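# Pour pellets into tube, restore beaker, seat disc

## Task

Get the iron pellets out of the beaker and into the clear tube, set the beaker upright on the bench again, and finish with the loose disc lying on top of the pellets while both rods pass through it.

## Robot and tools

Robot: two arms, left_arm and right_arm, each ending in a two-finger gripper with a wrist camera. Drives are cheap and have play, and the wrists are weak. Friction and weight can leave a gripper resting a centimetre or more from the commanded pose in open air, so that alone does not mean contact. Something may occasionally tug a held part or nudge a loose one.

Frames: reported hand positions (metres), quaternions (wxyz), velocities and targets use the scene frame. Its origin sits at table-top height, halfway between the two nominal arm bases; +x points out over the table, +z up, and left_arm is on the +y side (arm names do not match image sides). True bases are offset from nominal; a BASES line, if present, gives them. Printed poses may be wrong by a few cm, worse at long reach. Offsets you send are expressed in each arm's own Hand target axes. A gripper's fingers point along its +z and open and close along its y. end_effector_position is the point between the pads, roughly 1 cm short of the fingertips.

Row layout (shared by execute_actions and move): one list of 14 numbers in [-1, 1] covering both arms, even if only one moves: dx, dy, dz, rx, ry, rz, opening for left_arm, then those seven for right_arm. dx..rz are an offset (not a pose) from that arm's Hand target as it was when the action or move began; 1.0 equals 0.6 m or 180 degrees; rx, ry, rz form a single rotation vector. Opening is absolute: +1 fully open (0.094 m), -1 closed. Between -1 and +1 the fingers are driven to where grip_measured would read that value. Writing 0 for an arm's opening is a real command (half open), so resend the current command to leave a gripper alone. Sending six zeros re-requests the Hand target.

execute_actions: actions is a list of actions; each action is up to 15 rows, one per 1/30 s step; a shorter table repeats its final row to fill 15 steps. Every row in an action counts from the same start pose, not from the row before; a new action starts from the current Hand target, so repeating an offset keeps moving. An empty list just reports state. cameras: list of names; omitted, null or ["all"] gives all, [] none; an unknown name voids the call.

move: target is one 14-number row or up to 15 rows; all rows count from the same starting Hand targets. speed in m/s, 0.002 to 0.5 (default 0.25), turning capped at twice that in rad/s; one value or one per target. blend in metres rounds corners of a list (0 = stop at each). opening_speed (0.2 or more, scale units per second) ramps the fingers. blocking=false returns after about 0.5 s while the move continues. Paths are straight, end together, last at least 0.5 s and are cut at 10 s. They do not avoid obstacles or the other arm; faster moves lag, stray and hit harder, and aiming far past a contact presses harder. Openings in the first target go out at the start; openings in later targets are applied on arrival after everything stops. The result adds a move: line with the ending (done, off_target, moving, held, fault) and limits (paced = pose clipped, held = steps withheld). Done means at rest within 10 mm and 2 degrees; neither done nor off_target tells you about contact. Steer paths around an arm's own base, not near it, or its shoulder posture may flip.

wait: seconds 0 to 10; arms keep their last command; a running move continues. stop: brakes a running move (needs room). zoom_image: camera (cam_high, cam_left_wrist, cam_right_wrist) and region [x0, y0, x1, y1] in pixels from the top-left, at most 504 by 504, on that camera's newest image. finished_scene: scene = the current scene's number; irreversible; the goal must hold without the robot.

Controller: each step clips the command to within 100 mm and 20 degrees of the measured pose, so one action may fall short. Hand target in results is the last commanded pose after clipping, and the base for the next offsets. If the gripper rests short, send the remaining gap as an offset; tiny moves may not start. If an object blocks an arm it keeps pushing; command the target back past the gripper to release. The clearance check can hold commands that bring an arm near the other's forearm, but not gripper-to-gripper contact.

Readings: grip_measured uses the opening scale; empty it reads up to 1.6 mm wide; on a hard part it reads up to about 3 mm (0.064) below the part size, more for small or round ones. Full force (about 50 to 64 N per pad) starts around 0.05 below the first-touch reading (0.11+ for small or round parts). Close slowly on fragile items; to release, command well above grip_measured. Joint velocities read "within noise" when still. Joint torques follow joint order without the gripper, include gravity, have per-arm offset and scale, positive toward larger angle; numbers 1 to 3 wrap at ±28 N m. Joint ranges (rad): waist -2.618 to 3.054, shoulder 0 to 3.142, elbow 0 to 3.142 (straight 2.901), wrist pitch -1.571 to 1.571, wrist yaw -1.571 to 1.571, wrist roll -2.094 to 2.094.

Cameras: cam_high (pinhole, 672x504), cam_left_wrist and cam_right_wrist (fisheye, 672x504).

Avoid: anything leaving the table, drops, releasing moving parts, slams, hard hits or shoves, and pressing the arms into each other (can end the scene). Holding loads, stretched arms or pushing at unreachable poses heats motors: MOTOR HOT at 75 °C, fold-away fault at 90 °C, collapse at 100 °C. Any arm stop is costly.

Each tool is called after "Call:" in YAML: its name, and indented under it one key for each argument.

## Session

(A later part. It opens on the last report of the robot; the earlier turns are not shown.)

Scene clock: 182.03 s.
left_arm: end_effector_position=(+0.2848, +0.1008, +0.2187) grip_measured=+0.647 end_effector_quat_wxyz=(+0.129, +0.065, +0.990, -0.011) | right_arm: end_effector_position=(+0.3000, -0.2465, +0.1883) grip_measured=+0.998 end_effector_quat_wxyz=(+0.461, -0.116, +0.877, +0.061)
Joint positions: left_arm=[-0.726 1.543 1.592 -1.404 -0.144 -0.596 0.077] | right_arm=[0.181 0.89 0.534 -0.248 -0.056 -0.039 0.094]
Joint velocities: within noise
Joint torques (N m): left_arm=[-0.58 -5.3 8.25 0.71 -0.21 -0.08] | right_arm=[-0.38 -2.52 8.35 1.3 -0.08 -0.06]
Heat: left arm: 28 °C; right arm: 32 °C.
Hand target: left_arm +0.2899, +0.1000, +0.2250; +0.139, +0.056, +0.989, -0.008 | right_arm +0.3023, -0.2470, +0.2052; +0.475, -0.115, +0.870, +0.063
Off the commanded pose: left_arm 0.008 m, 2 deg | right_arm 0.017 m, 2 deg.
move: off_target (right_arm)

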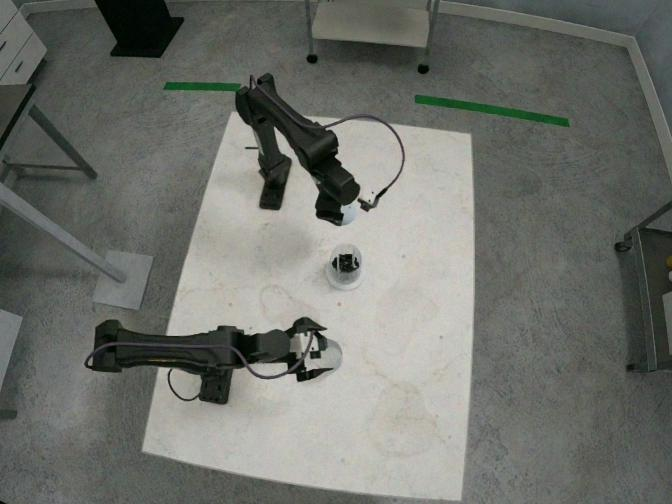

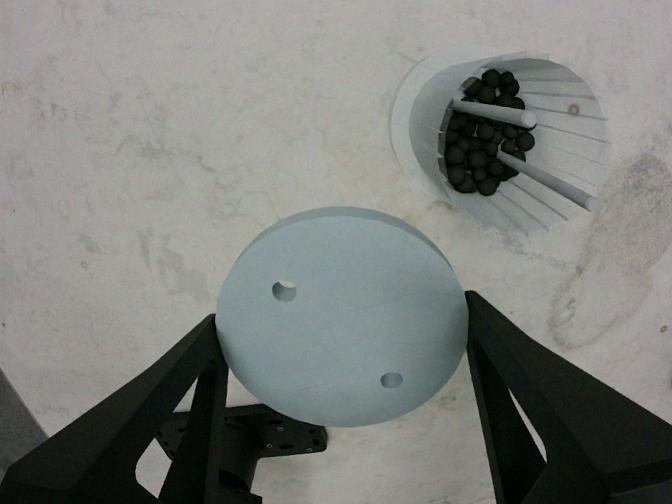

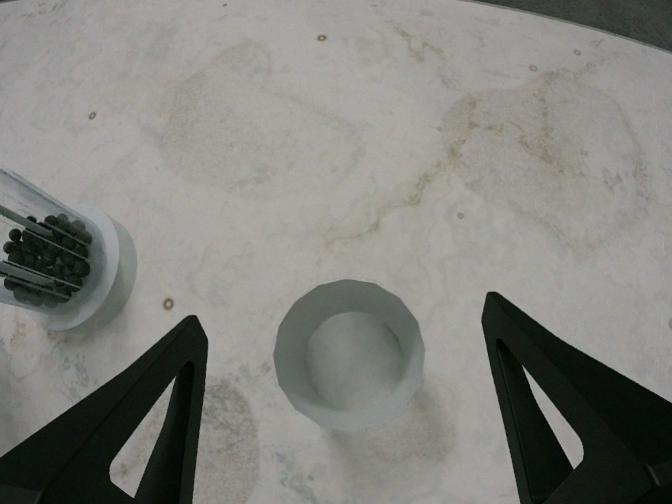

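Call:
zoom_image:
  camera: "cam_left_wrist"
  region: [200, 190, 490, 440]

Call:
zoom_image:
  camera: "cam_left_wrist"
  region: [380, 40, 640, 240]

Scaled by 1.738 from the camera's 672x504 image, which has a finer 960x720 frame.

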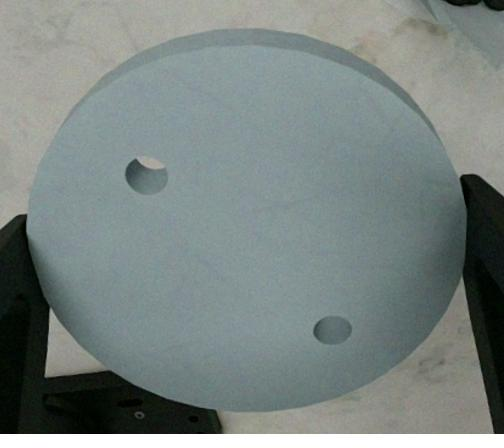

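Scaled by 1.938 from the camera's 672x504 image, which has a finer 960x720 frame.

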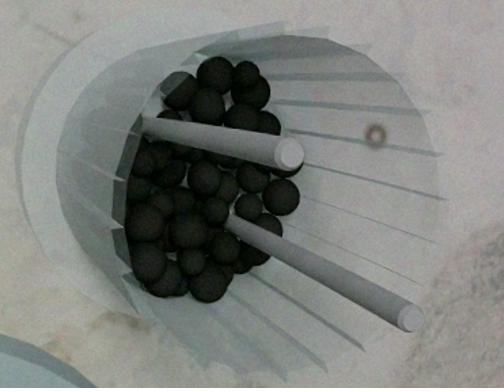

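Call:
move:
  target: [-0.0558, -0.1534, 0.0160, 0, 0, 0, 0.42, -0.0393, 0.2375, -0.0768, -0.2231, -0.2294, -0.0440, 1]
  speed: 0.15

Scene clock: 205.00 s.
left_arm: end_effector_position=(+0.3103, +0.0050, +0.2230) grip_measured=+0.647 end_effector_quat_wxyz=(+0.133, +0.064, +0.989, -0.015) | right_arm: end_effector_position=(+0.2440, -0.1165, +0.2442) grip_measured=+0.998 end_effector_quat_wxyz=(+0.674, -0.296, +0.580, +0.348)
Joint positions: left_arm=[-0.876 1.898 2.022 -1.49 -0.175 -0.746 0.077] | right_arm=[0.362 1.193 0.076 1.298 -0.567 0.102 0.094]
Joint velocities: within noise
Joint torques (N m): left_arm=[-0.77 -7.62 8.13 0.63 -0.29 -0.1] | right_arm=[0.58 -1.7 3.26 1.85 -0.07 0.16]
Heat: left arm: 29 °C; right arm: 31 °C.
Hand target: left_arm +0.3141, +0.0046, +0.2250; +0.139, +0.056, +0.989, -0.008 | right_arm +0.2402, -0.1162, +0.2500; +0.681, -0.296, +0.568, +0.355
Off the commanded pose: left_arm 0.004 m, 1 deg | right_arm 0.007 m, 2 deg.
move: done

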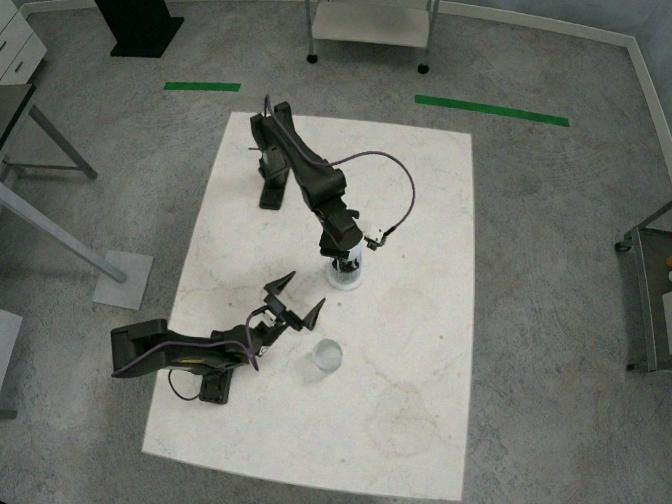

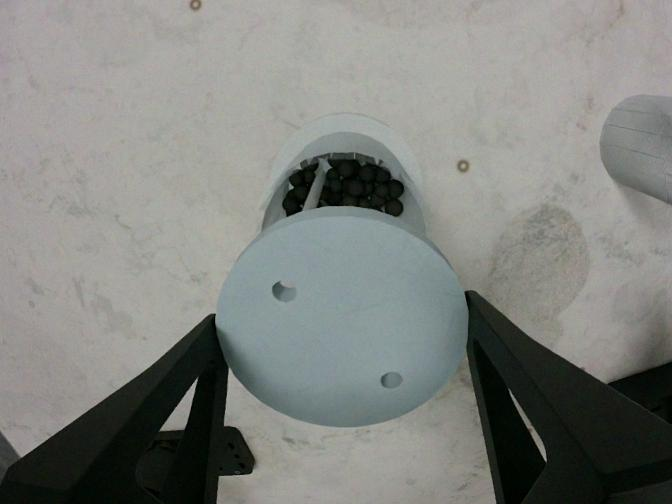

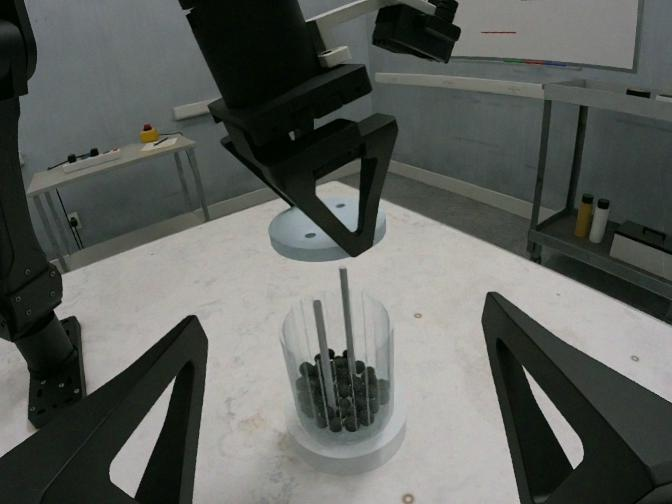

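Call:
zoom_image:
  camera: "cam_right_wrist"
  region: [240, 170, 420, 310]

Scaled by 2.800 from the camera's 672x504 image, which has a finer 960x720 frame.

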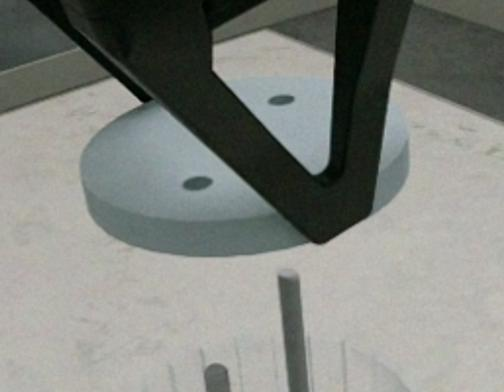

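Call:
zoom_image:
  camera: "cam_right_wrist"
  region: [260, 185, 332, 265]

Call:
zoom_image:
  camera: "cam_right_wrist"
  region: [326, 185, 398, 265]

Call:
zoom_image:
  camera: "cam_right_wrist"
  region: [270, 250, 410, 420]

Scaled by 6.300 from the camera's 672x504 image, which has a finer 960x720 frame.

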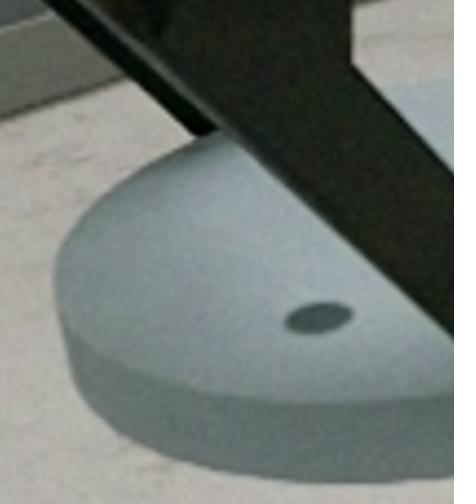

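Scaled by 6.300 from the camera's 672x504 image, which has a finer 960x720 frame.

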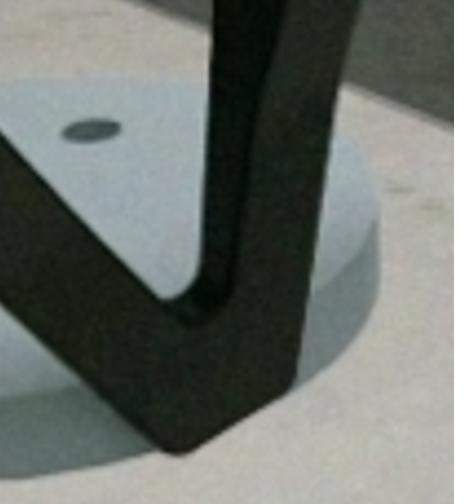

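Scaled by 2.965 from the camera's 672x504 image, which has a finer 960x720 frame.

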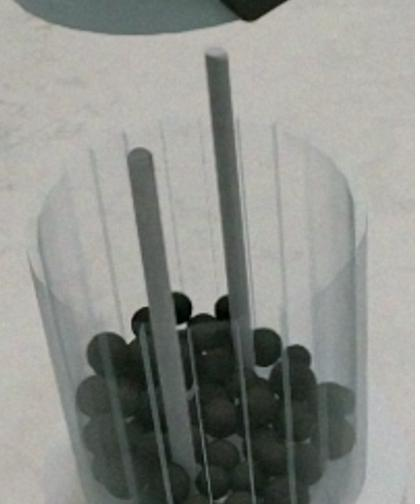

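Call:
zoom_image:
  camera: "cam_right_wrist"
  region: [300, 260, 372, 340]

Call:
zoom_image:
  camera: "cam_right_wrist"
  region: [300, 340, 372, 420]

Scaled by 6.300 from the camera's 672x504 image, which has a finer 960x720 frame.

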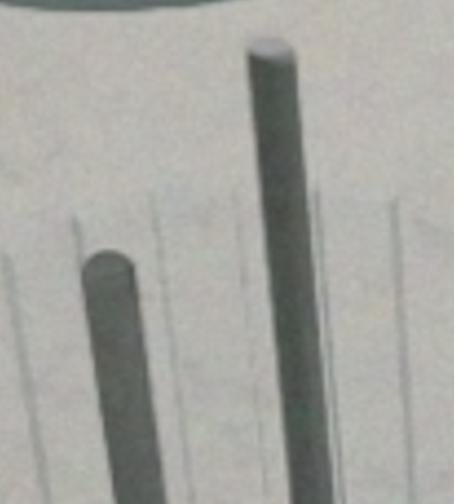

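Scaled by 6.300 from the camera's 672x504 image, which has a finer 960x720 frame.

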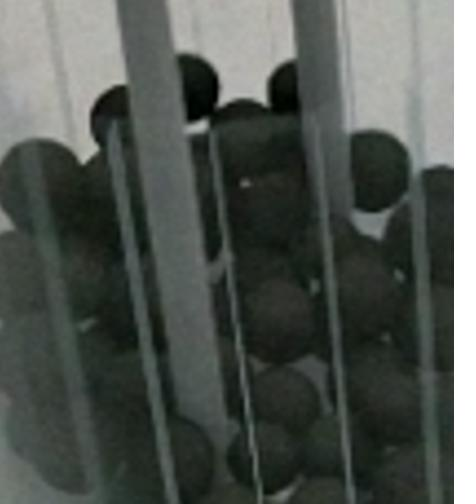

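Call:
move:
  target: [0.01205, 0.01625, 0.05725, 0, 0, 0, 0.42, 0, 0, 0, 0, 0, 0, 1]
  speed: 0.08
  cameras: ["cam_right_wrist", "cam_left_wrist"]

Scene clock: 218.63 s.
left_arm: end_effector_position=(+0.3080, +0.0139, +0.1811) grip_measured=+0.647 end_effector_quat_wxyz=(+0.113, +0.063, +0.991, +0.008) | right_arm: end_effector_position=(+0.2437, -0.1164, +0.2445) grip_measured=+0.998 end_effector_quat_wxyz=(+0.674, -0.296, +0.580, +0.349)
Joint positions: left_arm=[-0.867 1.876 1.83 -1.38 -0.176 -0.743 0.077] | right_arm=[0.362 1.193 0.076 1.3 -0.569 0.104 0.094]
Joint velocities: within noise
Joint torques (N m): left_arm=[0.77 -11.84 4.89 1.04 -0.25 0] | right_arm=[0.59 -1.52 3.3 1.84 -0.03 0.16]
Heat: left arm: 29 °C; right arm: 32 °C.
Hand target: left_arm +0.3177, +0.0140, +0.1899; +0.139, +0.056, +0.989, -0.008 | right_arm +0.2402, -0.1162, +0.2500; +0.681, -0.296, +0.568, +0.355
Off the commanded pose: left_arm 0.013 m, 4 deg | right_arm 0.007 m, 2 deg.
move: off_target (left_arm)
Images, in order (width x height): cam_left_wrist 672x504, cam_right_wrist 672x504.

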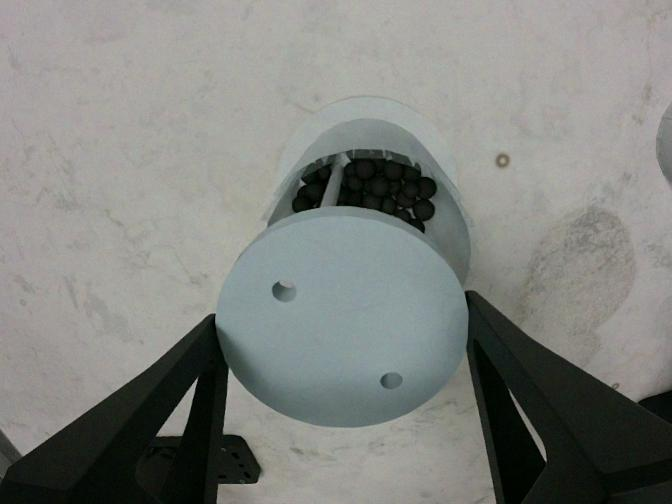

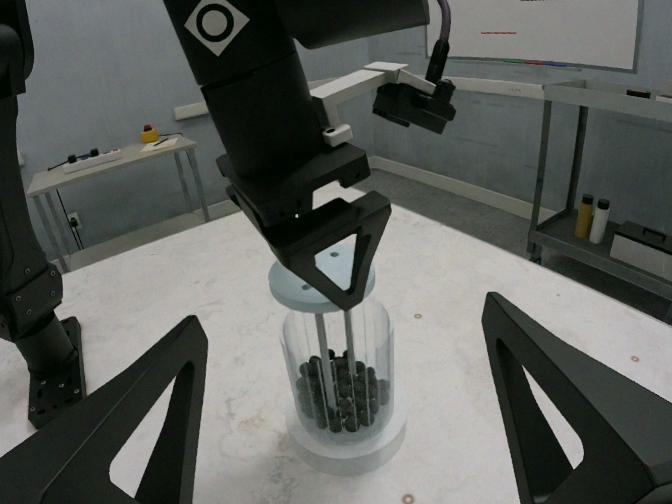

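Call:
zoom_image:
  camera: "cam_right_wrist"
  region: [260, 230, 390, 350]

Scaled by 3.877 from the camera's 672x504 image, which has a finer 960x720 frame.

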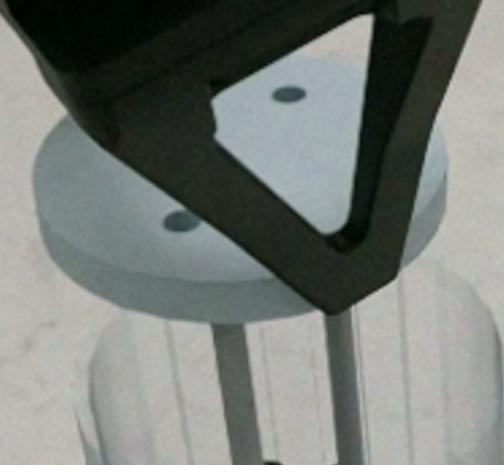

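Call:
zoom_image:
  camera: "cam_right_wrist"
  region: [262, 240, 334, 320]

Call:
zoom_image:
  camera: "cam_right_wrist"
  region: [318, 235, 390, 315]

Scaled by 6.300 from the camera's 672x504 image, which has a finer 960x720 frame.

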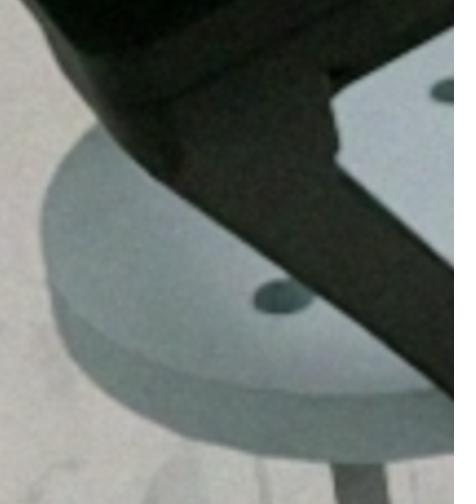

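Scaled by 6.300 from the camera's 672x504 image, which has a finer 960x720 frame.

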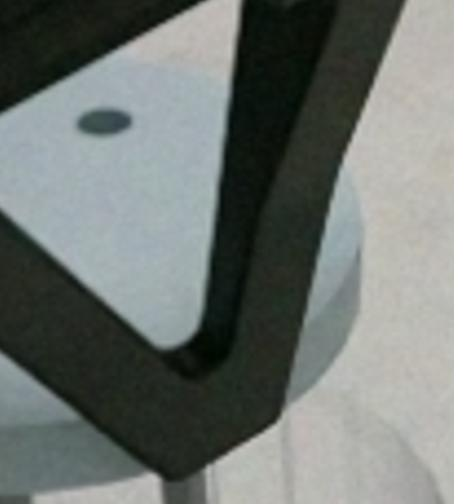

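Call:
zoom_image:
  camera: "cam_left_wrist"
  region: [290, 140, 362, 220]

Call:
zoom_image:
  camera: "cam_left_wrist"
  region: [250, 255, 322, 335]

Scaled by 6.300 from the camera's 672x504 image, which has a finer 960x720 frame.

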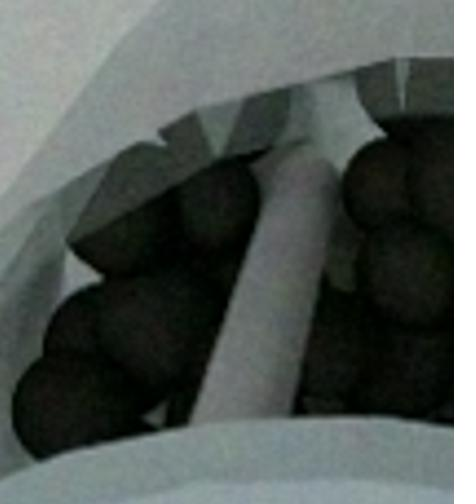

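Scaled by 6.300 from the camera's 672x504 image, which has a finer 960x720 frame.

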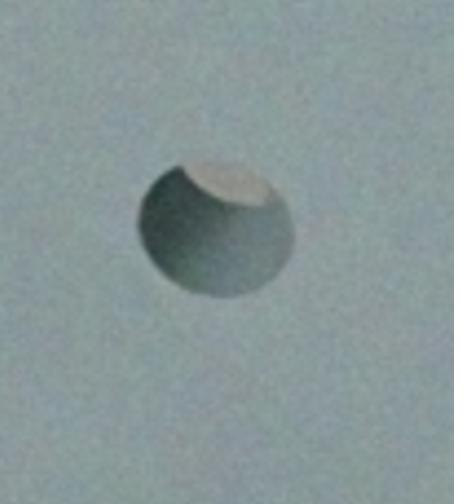

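Call:
move:
  target:
    - [-0.00913, -0.01232, -0.0182, 0.00824, -0.00719, 0, 0.42, 0, 0, 0, 0, 0, 0, 1]
    - [-0.0050, -0.01232, -0.00377, 0.00824, -0.00719, 0, 0.42, 0, 0, 0, 0, 0, 0, 1]
  speed: 0.05
  cameras: ["cam_right_wrist", "cam_left_wrist"]

Scene clock: 229.37 s.
left_arm: end_effector_position=(+0.3121, +0.0088, +0.1809) grip_measured=+0.647 end_effector_quat_wxyz=(+0.122, +0.062, +0.991, -0.002) | right_arm: end_effector_position=(+0.2437, -0.1164, +0.2448) grip_measured=+0.998 end_effector_quat_wxyz=(+0.674, -0.297, +0.579, +0.349)
Joint positions: left_arm=[-0.867 1.876 1.826 -1.349 -0.176 -0.743 0.077] | right_arm=[0.362 1.193 0.076 1.301 -0.569 0.104 0.094]
Joint velocities: within noise
Joint torques (N m): left_arm=[0.03 -12.33 4.92 1.13 -0.17 0.11] | right_arm=[0.68 -1.48 3.4 1.83 -0.01 0.15]
Heat: left arm: 28 °C; right arm: 32 °C.
Hand target: left_arm +0.3191, +0.0064, +0.1929; +0.150, +0.058, +0.987, -0.021 | right_arm +0.2402, -0.1162, +0.2500; +0.681, -0.296, +0.568, +0.355
Off the commanded pose: left_arm 0.014 m, 4 deg | right_arm 0.006 m, 2 deg.
move: off_target (left_arm)
Images, in order (width x height): cam_left_wrist 672x504, cam_right_wrist 672x504.

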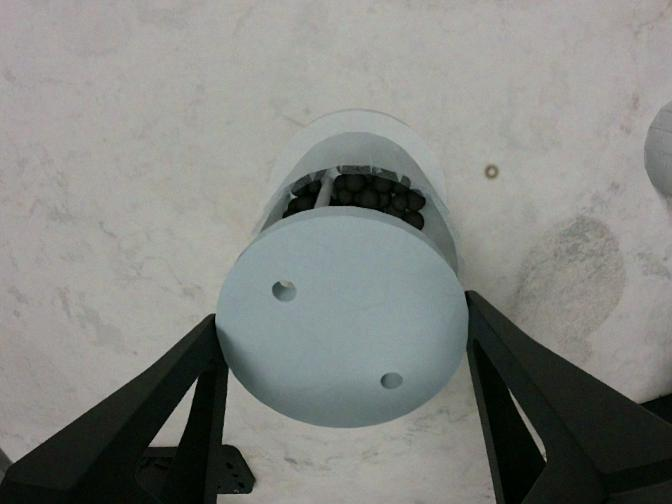

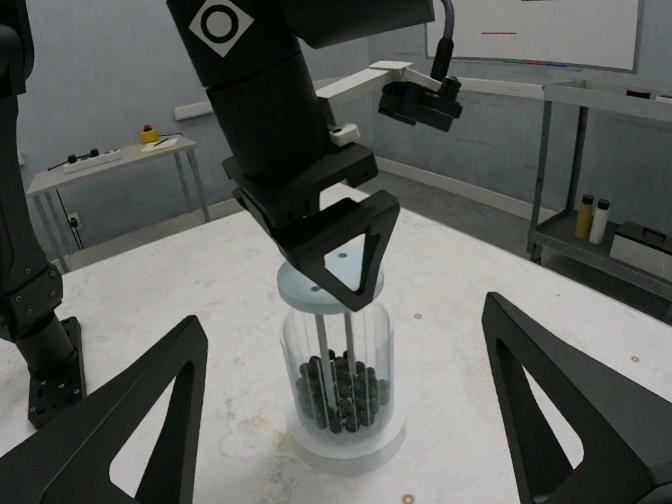

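Call:
zoom_image:
  camera: "cam_right_wrist"
  region: [268, 240, 340, 320]

Call:
zoom_image:
  camera: "cam_right_wrist"
  region: [322, 235, 394, 315]

Call:
zoom_image:
  camera: "cam_left_wrist"
  region: [250, 160, 370, 320]

Scaled by 6.300 from the camera's 672x504 image, which has a finer 960x720 frame.

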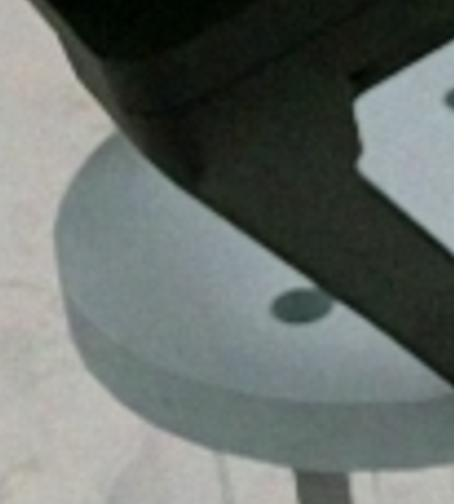

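Scaled by 6.300 from the camera's 672x504 image, which has a finer 960x720 frame.

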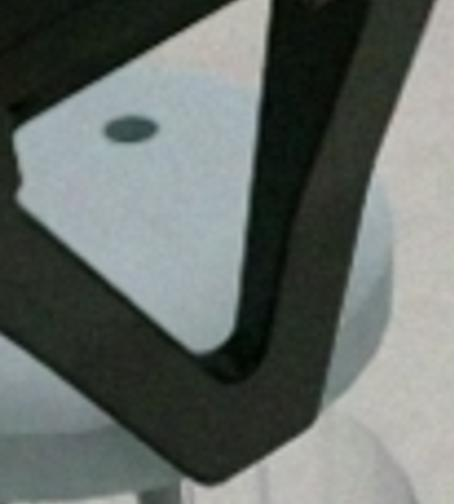

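Scaled by 3.150 from the camera's 672x504 image, which has a finer 960x720 frame.

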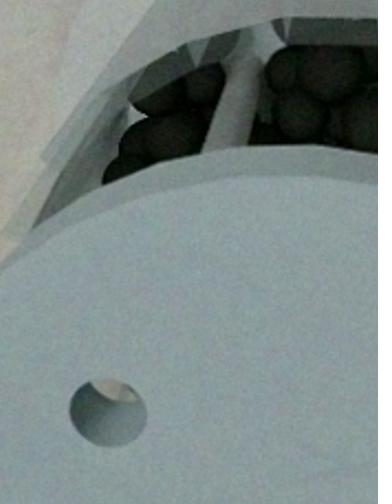

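Call:
move:
  target: [0.0059, -0.0078, -0.0016, 0, 0, 0, 0.42, 0, 0, 0, 0, 0, 0, 1]
  speed: 0.05
  cameras: ["cam_right_wrist", "cam_left_wrist"]

Scene clock: 234.87 s.
left_arm: end_effector_position=(+0.3121, +0.0088, +0.1809) grip_measured=+0.647 end_effector_quat_wxyz=(+0.122, +0.062, +0.991, -0.002) | right_arm: end_effector_position=(+0.2437, -0.1164, +0.2448) grip_measured=+0.998 end_effector_quat_wxyz=(+0.674, -0.297, +0.579, +0.349)
Joint positions: left_arm=[-0.867 1.876 1.826 -1.349 -0.176 -0.743 0.077] | right_arm=[0.362 1.193 0.076 1.301 -0.569 0.104 0.094]
Joint velocities: within noise
Joint torques (N m): left_arm=[-0.54 -11.74 5.6 1.1 -0.22 -0.11] | right_arm=[0.54 -1.43 3.38 1.82 -0.03 0.16]
Heat: left arm: 28 °C; right arm: 32 °C.
Hand target: left_arm +0.3149, +0.0022, +0.1929; +0.150, +0.058, +0.987, -0.021 | right_arm +0.2402, -0.1162, +0.2500; +0.681, -0.296, +0.568, +0.355
Off the commanded pose: left_arm 0.014 m, 4 deg | right_arm 0.006 m, 2 deg.
move: off_target (left_arm)
Images, in order (width x height): cam_left_wrist 672x504, cam_right_wrist 672x504.

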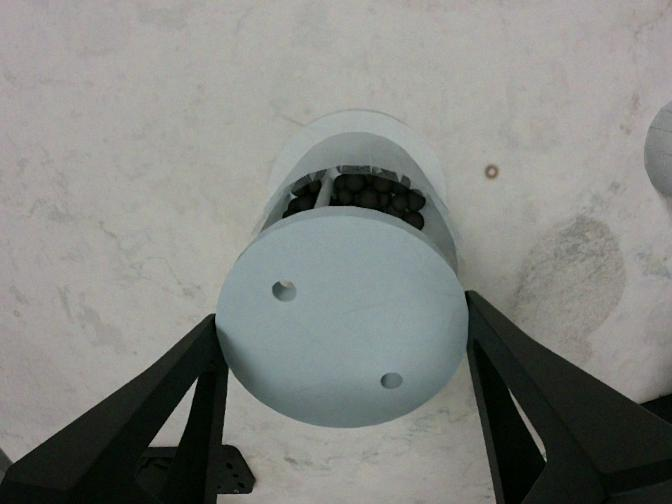

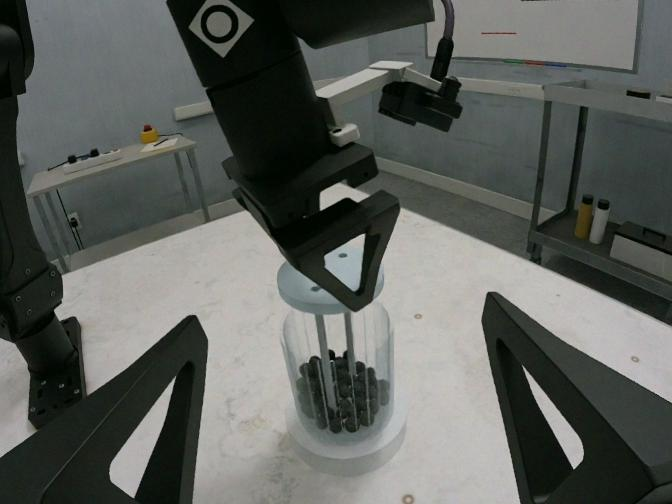

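Call:
move:
  target: [0.0060, -0.0080, -0.0016, 0, 0, 0, 0.42, 0, 0, 0, 0, 0, 0, 1]
  speed: 0.05
  cameras: ["cam_right_wrist", "cam_left_wrist"]

Scene clock: 236.77 s.
left_arm: end_effector_position=(+0.3088, +0.0039, +0.1815) grip_measured=+0.647 end_effector_quat_wxyz=(+0.128, +0.064, +0.990, -0.001) | right_arm: end_effector_position=(+0.2437, -0.1164, +0.2448) grip_measured=+0.998 end_effector_quat_wxyz=(+0.674, -0.297, +0.579, +0.349)
Joint positions: left_arm=[-0.887 1.876 1.826 -1.344 -0.189 -0.757 0.077] | right_arm=[0.362 1.193 0.076 1.301 -0.569 0.104 0.094]
Joint velocities: within noise
Joint torques (N m): left_arm=[-0.79 -11.81 5.67 1.06 -0.17 -0.11] | right_arm=[0.62 -1.46 3.41 1.82 0.02 0.16]
Heat: left arm: 28 °C; right arm: 33 °C.
Hand target: left_arm +0.3106, -0.0021, +0.1929; +0.150, +0.058, +0.987, -0.021 | right_arm +0.2402, -0.1162, +0.2500; +0.681, -0.296, +0.568, +0.355
Off the commanded pose: left_arm 0.013 m, 3 deg | right_arm 0.006 m, 2 deg.
move: off_target (left_arm)
Images, in order (width x height): cam_left_wrist 672x504, cam_right_wrist 672x504.

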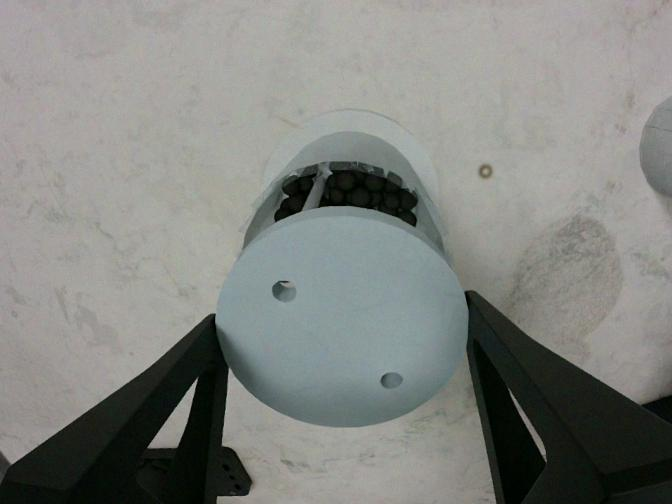

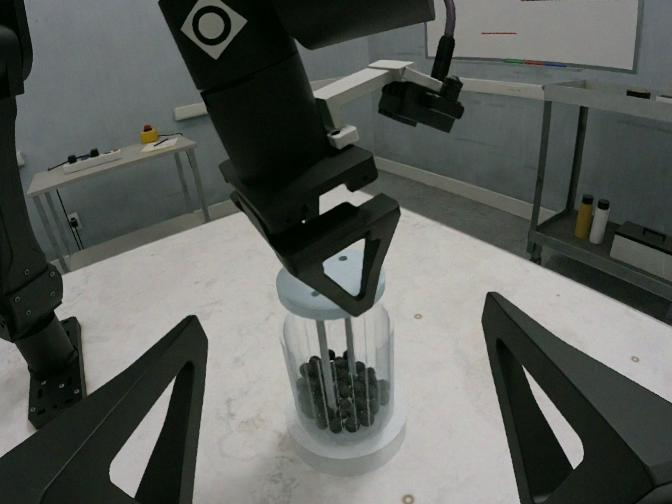

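Call:
zoom_image:
  camera: "cam_right_wrist"
  region: [268, 240, 340, 320]

Call:
zoom_image:
  camera: "cam_right_wrist"
  region: [322, 235, 394, 315]

Call:
zoom_image:
  camera: "cam_left_wrist"
  region: [270, 140, 350, 230]

Call:
zoom_image:
  camera: "cam_left_wrist"
  region: [250, 255, 322, 335]

Scaled by 6.300 from the camera's 672x504 image, which has a finer 960x720 frame.

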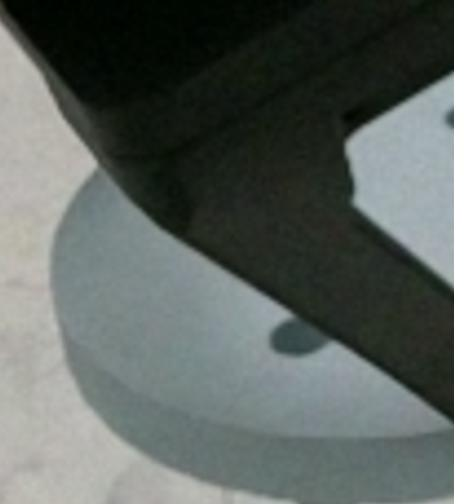

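Scaled by 6.300 from the camera's 672x504 image, which has a finer 960x720 frame.

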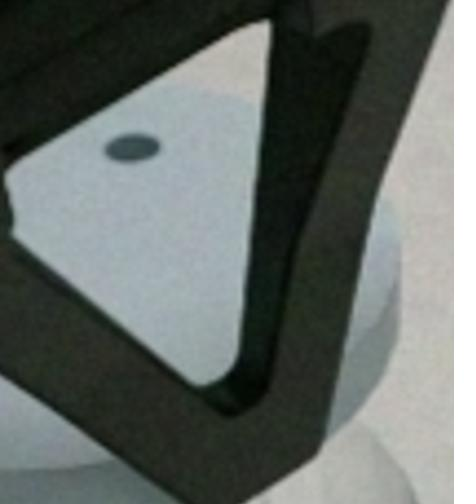

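Scaled by 5.600 from the camera's 672x504 image, which has a finer 960x720 frame.

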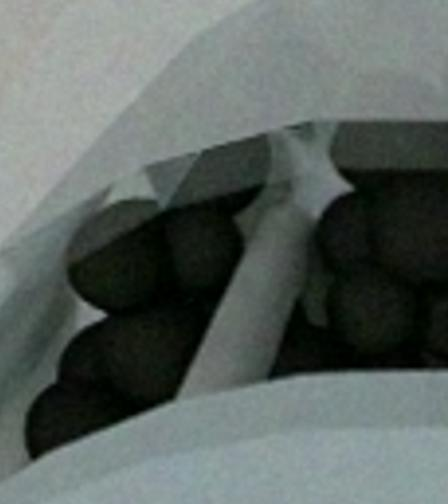

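Scaled by 6.300 from the camera's 672x504 image, which has a finer 960x720 frame.

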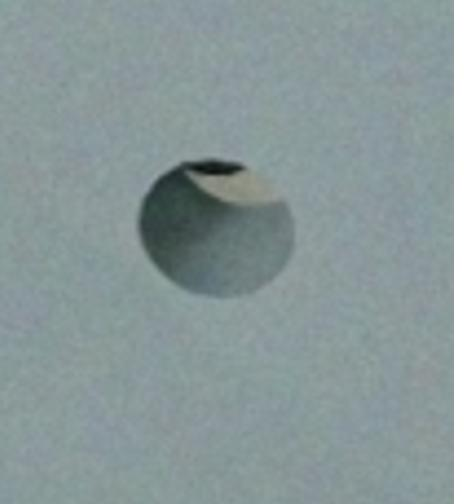

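Call:
move:
  target: [0.0030, 0.0002, 0.00955, 0, 0, 0, 0.42, 0, 0, 0, 0, 0, 0, 1]
  speed: 0.03
  cameras: ["cam_right_wrist", "cam_left_wrist"]

Scene clock: 241.60 s.
left_arm: end_effector_position=(+0.3088, +0.0040, +0.1805) grip_measured=+0.647 end_effector_quat_wxyz=(+0.130, +0.064, +0.989, -0.004) | right_arm: end_effector_position=(+0.2437, -0.1164, +0.2448) grip_measured=+0.998 end_effector_quat_wxyz=(+0.674, -0.297, +0.579, +0.349)
Joint positions: left_arm=[-0.887 1.868 1.81 -1.33 -0.189 -0.757 0.077] | right_arm=[0.362 1.193 0.076 1.301 -0.569 0.104 0.094]
Joint velocities: within noise
Joint torques (N m): left_arm=[-0.75 -11.51 4.78 1.1 -0.13 -0.08] | right_arm=[0.51 -1.55 3.37 1.81 -0.01 0.15]
Heat: left arm: 27 °C; right arm: 33 °C.
Hand target: left_arm +0.3106, -0.0022, +0.1869; +0.150, +0.058, +0.987, -0.021 | right_arm +0.2402, -0.1162, +0.2500; +0.681, -0.296, +0.568, +0.355
Off the commanded pose: left_arm 0.009 m, 3 deg | right_arm 0.006 m, 2 deg.
move: off_target (left_arm)
Images, in order (width x height): cam_left_wrist 672x504, cam_right_wrist 672x504.

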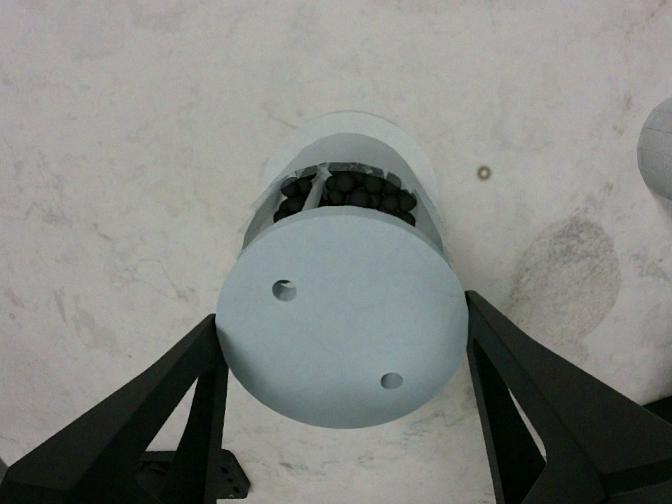

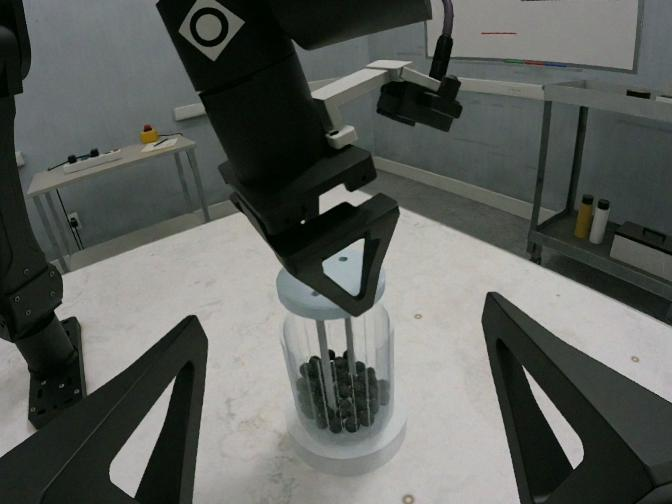

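Call:
zoom_image:
  camera: "cam_left_wrist"
  region: [200, 190, 490, 440]

Call:
zoom_image:
  camera: "cam_right_wrist"
  region: [265, 240, 395, 340]

Scaled by 1.738 from the camera's 672x504 image, which has a finer 960x720 frame.

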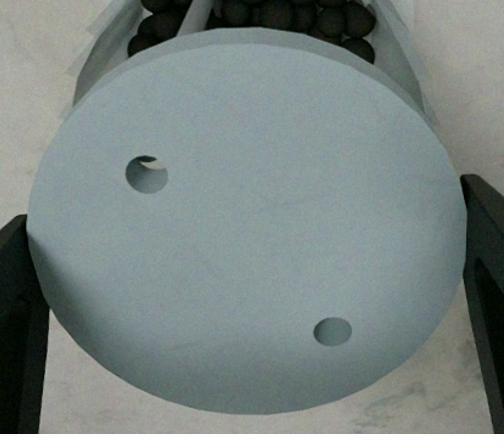

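Scaled by 3.877 from the camera's 672x504 image, which has a finer 960x720 frame.

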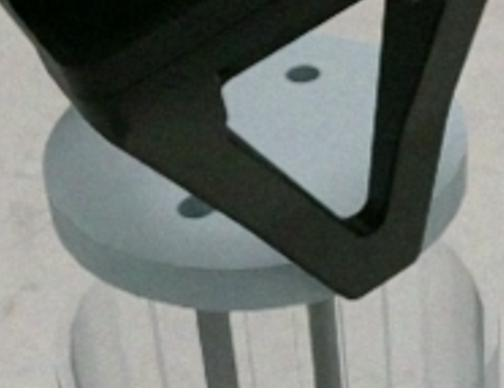

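Call:
zoom_image:
  camera: "cam_left_wrist"
  region: [280, 150, 352, 220]

Call:
zoom_image:
  camera: "cam_left_wrist"
  region: [260, 265, 312, 317]

Scaled by 7.000 from the camera's 672x504 image, which has a finer 960x720 frame.

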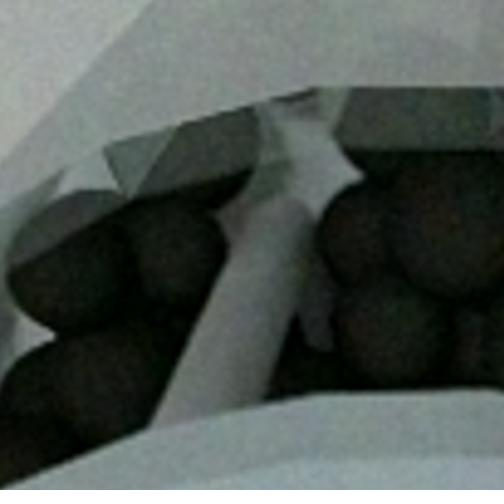

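Scaled by 9.692 from the camera's 672x504 image, which has a finer 960x720 frame.

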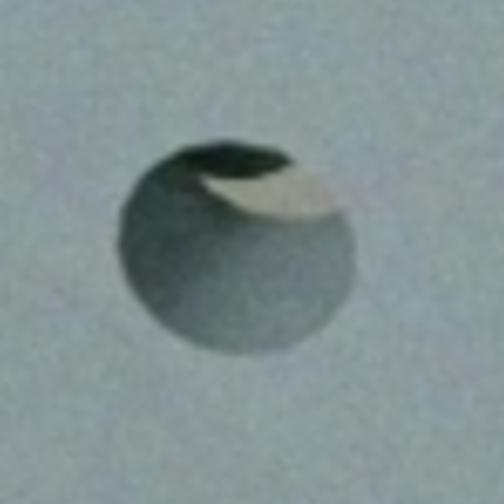

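Call:
move:
  target:
    - [-0.0075, -0.0006, -0.0239, 0, 0, 0, 0.42, 0, 0, 0, 0, 0, 0, 1]
    - [-0.02865, 0.02877, -0.01802, -0.0020, -0.0002, -0.0064, 0.42, 0, 0, 0, 0, 0, 0, 1]
    - [-0.00795, 0.0008, -0.02377, -0.0020, -0.0002, -0.0064, 0.42, 0, 0, 0, 0, 0, 0, 1]
  speed: [0.05, 0.05, 0.02]
  cameras: ["cam_right_wrist", "cam_left_wrist"]

Scene clock: 255.93 s.
left_arm: end_effector_position=(+0.3089, -0.0015, +0.1899) grip_measured=+0.647 end_effector_quat_wxyz=(+0.138, +0.056, +0.989, -0.015) | right_arm: end_effector_position=(+0.2437, -0.1164, +0.2448) grip_measured=+0.998 end_effector_quat_wxyz=(+0.674, -0.297, +0.579, +0.349)
Joint positions: left_arm=[-0.894 1.868 1.844 -1.34 -0.187 -0.778 0.077] | right_arm=[0.362 1.193 0.076 1.301 -0.569 0.104 0.094]
Joint velocities: within noise
Joint torques (N m): left_arm=[-0.75 -9.98 8.38 0.57 -0.21 -0.11] | right_arm=[0.58 -1.46 3.32 1.85 -0.03 0.17]
Heat: left arm: 28 °C; right arm: 33 °C.
Hand target: left_arm +0.3110, -0.0014, +0.2019; +0.150, +0.047, +0.987, -0.020 | right_arm +0.2402, -0.1162, +0.2500; +0.681, -0.296, +0.568, +0.355
Off the commanded pose: left_arm 0.012 m, 2 deg | right_arm 0.006 m, 2 deg.
move: off_target (left_arm)
Images, in order (width x height): cam_left_wrist 672x504, cam_right_wrist 672x504.

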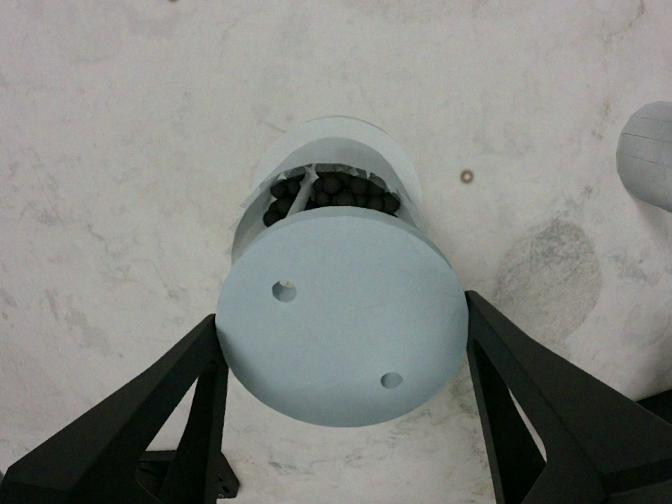

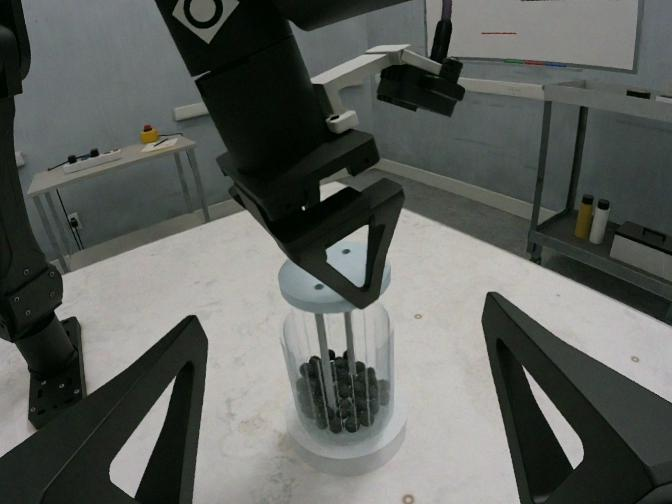

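Call:
zoom_image:
  camera: "cam_left_wrist"
  region: [200, 190, 490, 440]

Call:
zoom_image:
  camera: "cam_right_wrist"
  region: [265, 230, 395, 330]

Scaled by 1.738 from the camera's 672x504 image, which has a finer 960x720 frame.

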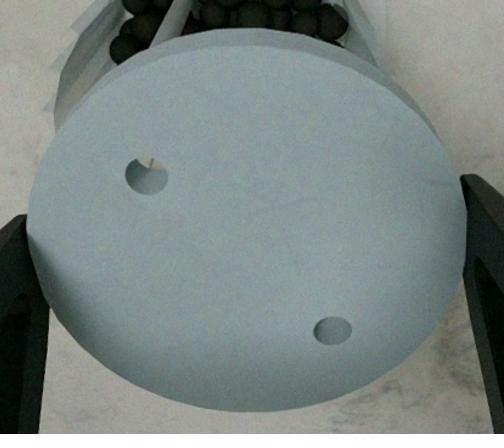

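Scaled by 3.877 from the camera's 672x504 image, which has a finer 960x720 frame.

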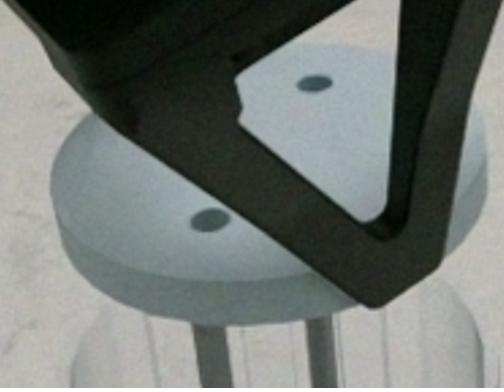

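Call:
move:
  target:
    - [-0.02132, 0.03937, 0.00562, -0.00553, 0.00218, -0.0020, 0.42, 0, 0, 0, 0, 0, 0, 1]
    - [0.0004, 0.0105, -0.0004, -0.00553, 0.00218, -0.0020, 0.42, 0, 0, 0, 0, 0, 0, 1]
  speed: [0.05, 0.02]
  cameras: ["cam_right_wrist", "cam_left_wrist"]

Scene clock: 264.50 s.
left_arm: end_effector_position=(+0.3084, +0.0040, +0.1891) grip_measured=+0.647 end_effector_quat_wxyz=(+0.132, +0.053, +0.990, -0.008) | right_arm: end_effector_position=(+0.2437, -0.1164, +0.2448) grip_measured=+0.998 end_effector_quat_wxyz=(+0.674, -0.297, +0.579, +0.349)
Joint positions: left_arm=[-0.887 1.868 1.844 -1.358 -0.187 -0.78 0.077] | right_arm=[0.362 1.193 0.076 1.301 -0.569 0.104 0.094]
Joint velocities: within noise
Joint torques (N m): left_arm=[-0.8 -9.99 8.27 0.62 -0.3 -0.14] | right_arm=[0.47 -1.59 3.37 1.83 -0.04 0.17]
Heat: left arm: 29 °C; right arm: 33 °C.
Hand target: left_arm +0.3114, +0.0049, +0.2019; +0.147, +0.043, +0.988, -0.011 | right_arm +0.2402, -0.1162, +0.2500; +0.681, -0.296, +0.568, +0.355
Off the commanded pose: left_arm 0.013 m, 2 deg | right_arm 0.006 m, 2 deg.
move: off_target (left_arm)
Images, in order (width x height): cam_left_wrist 672x504, cam_right_wrist 672x504.

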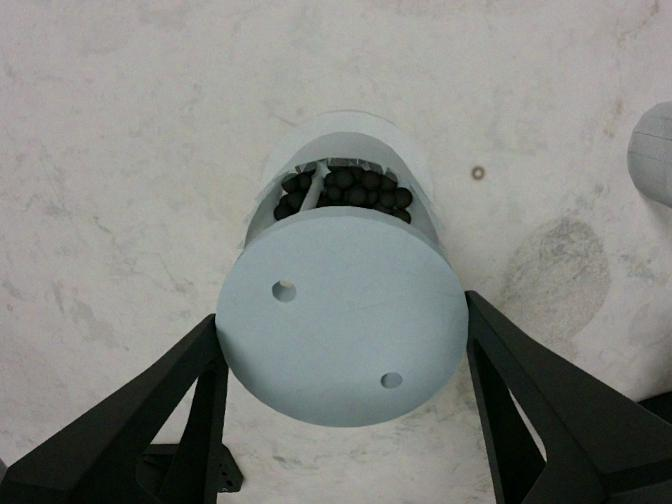

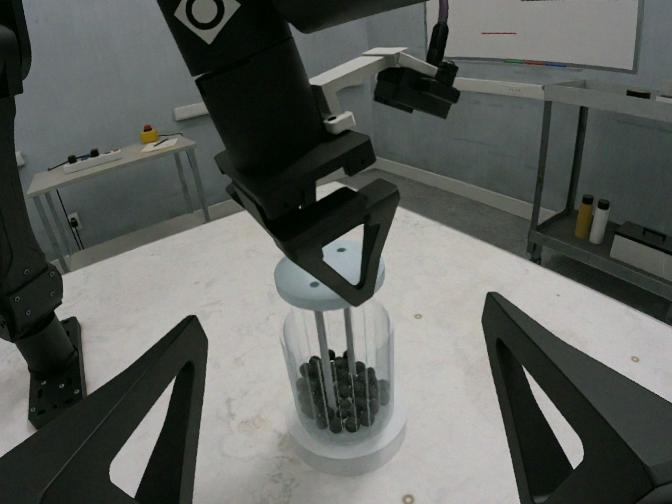

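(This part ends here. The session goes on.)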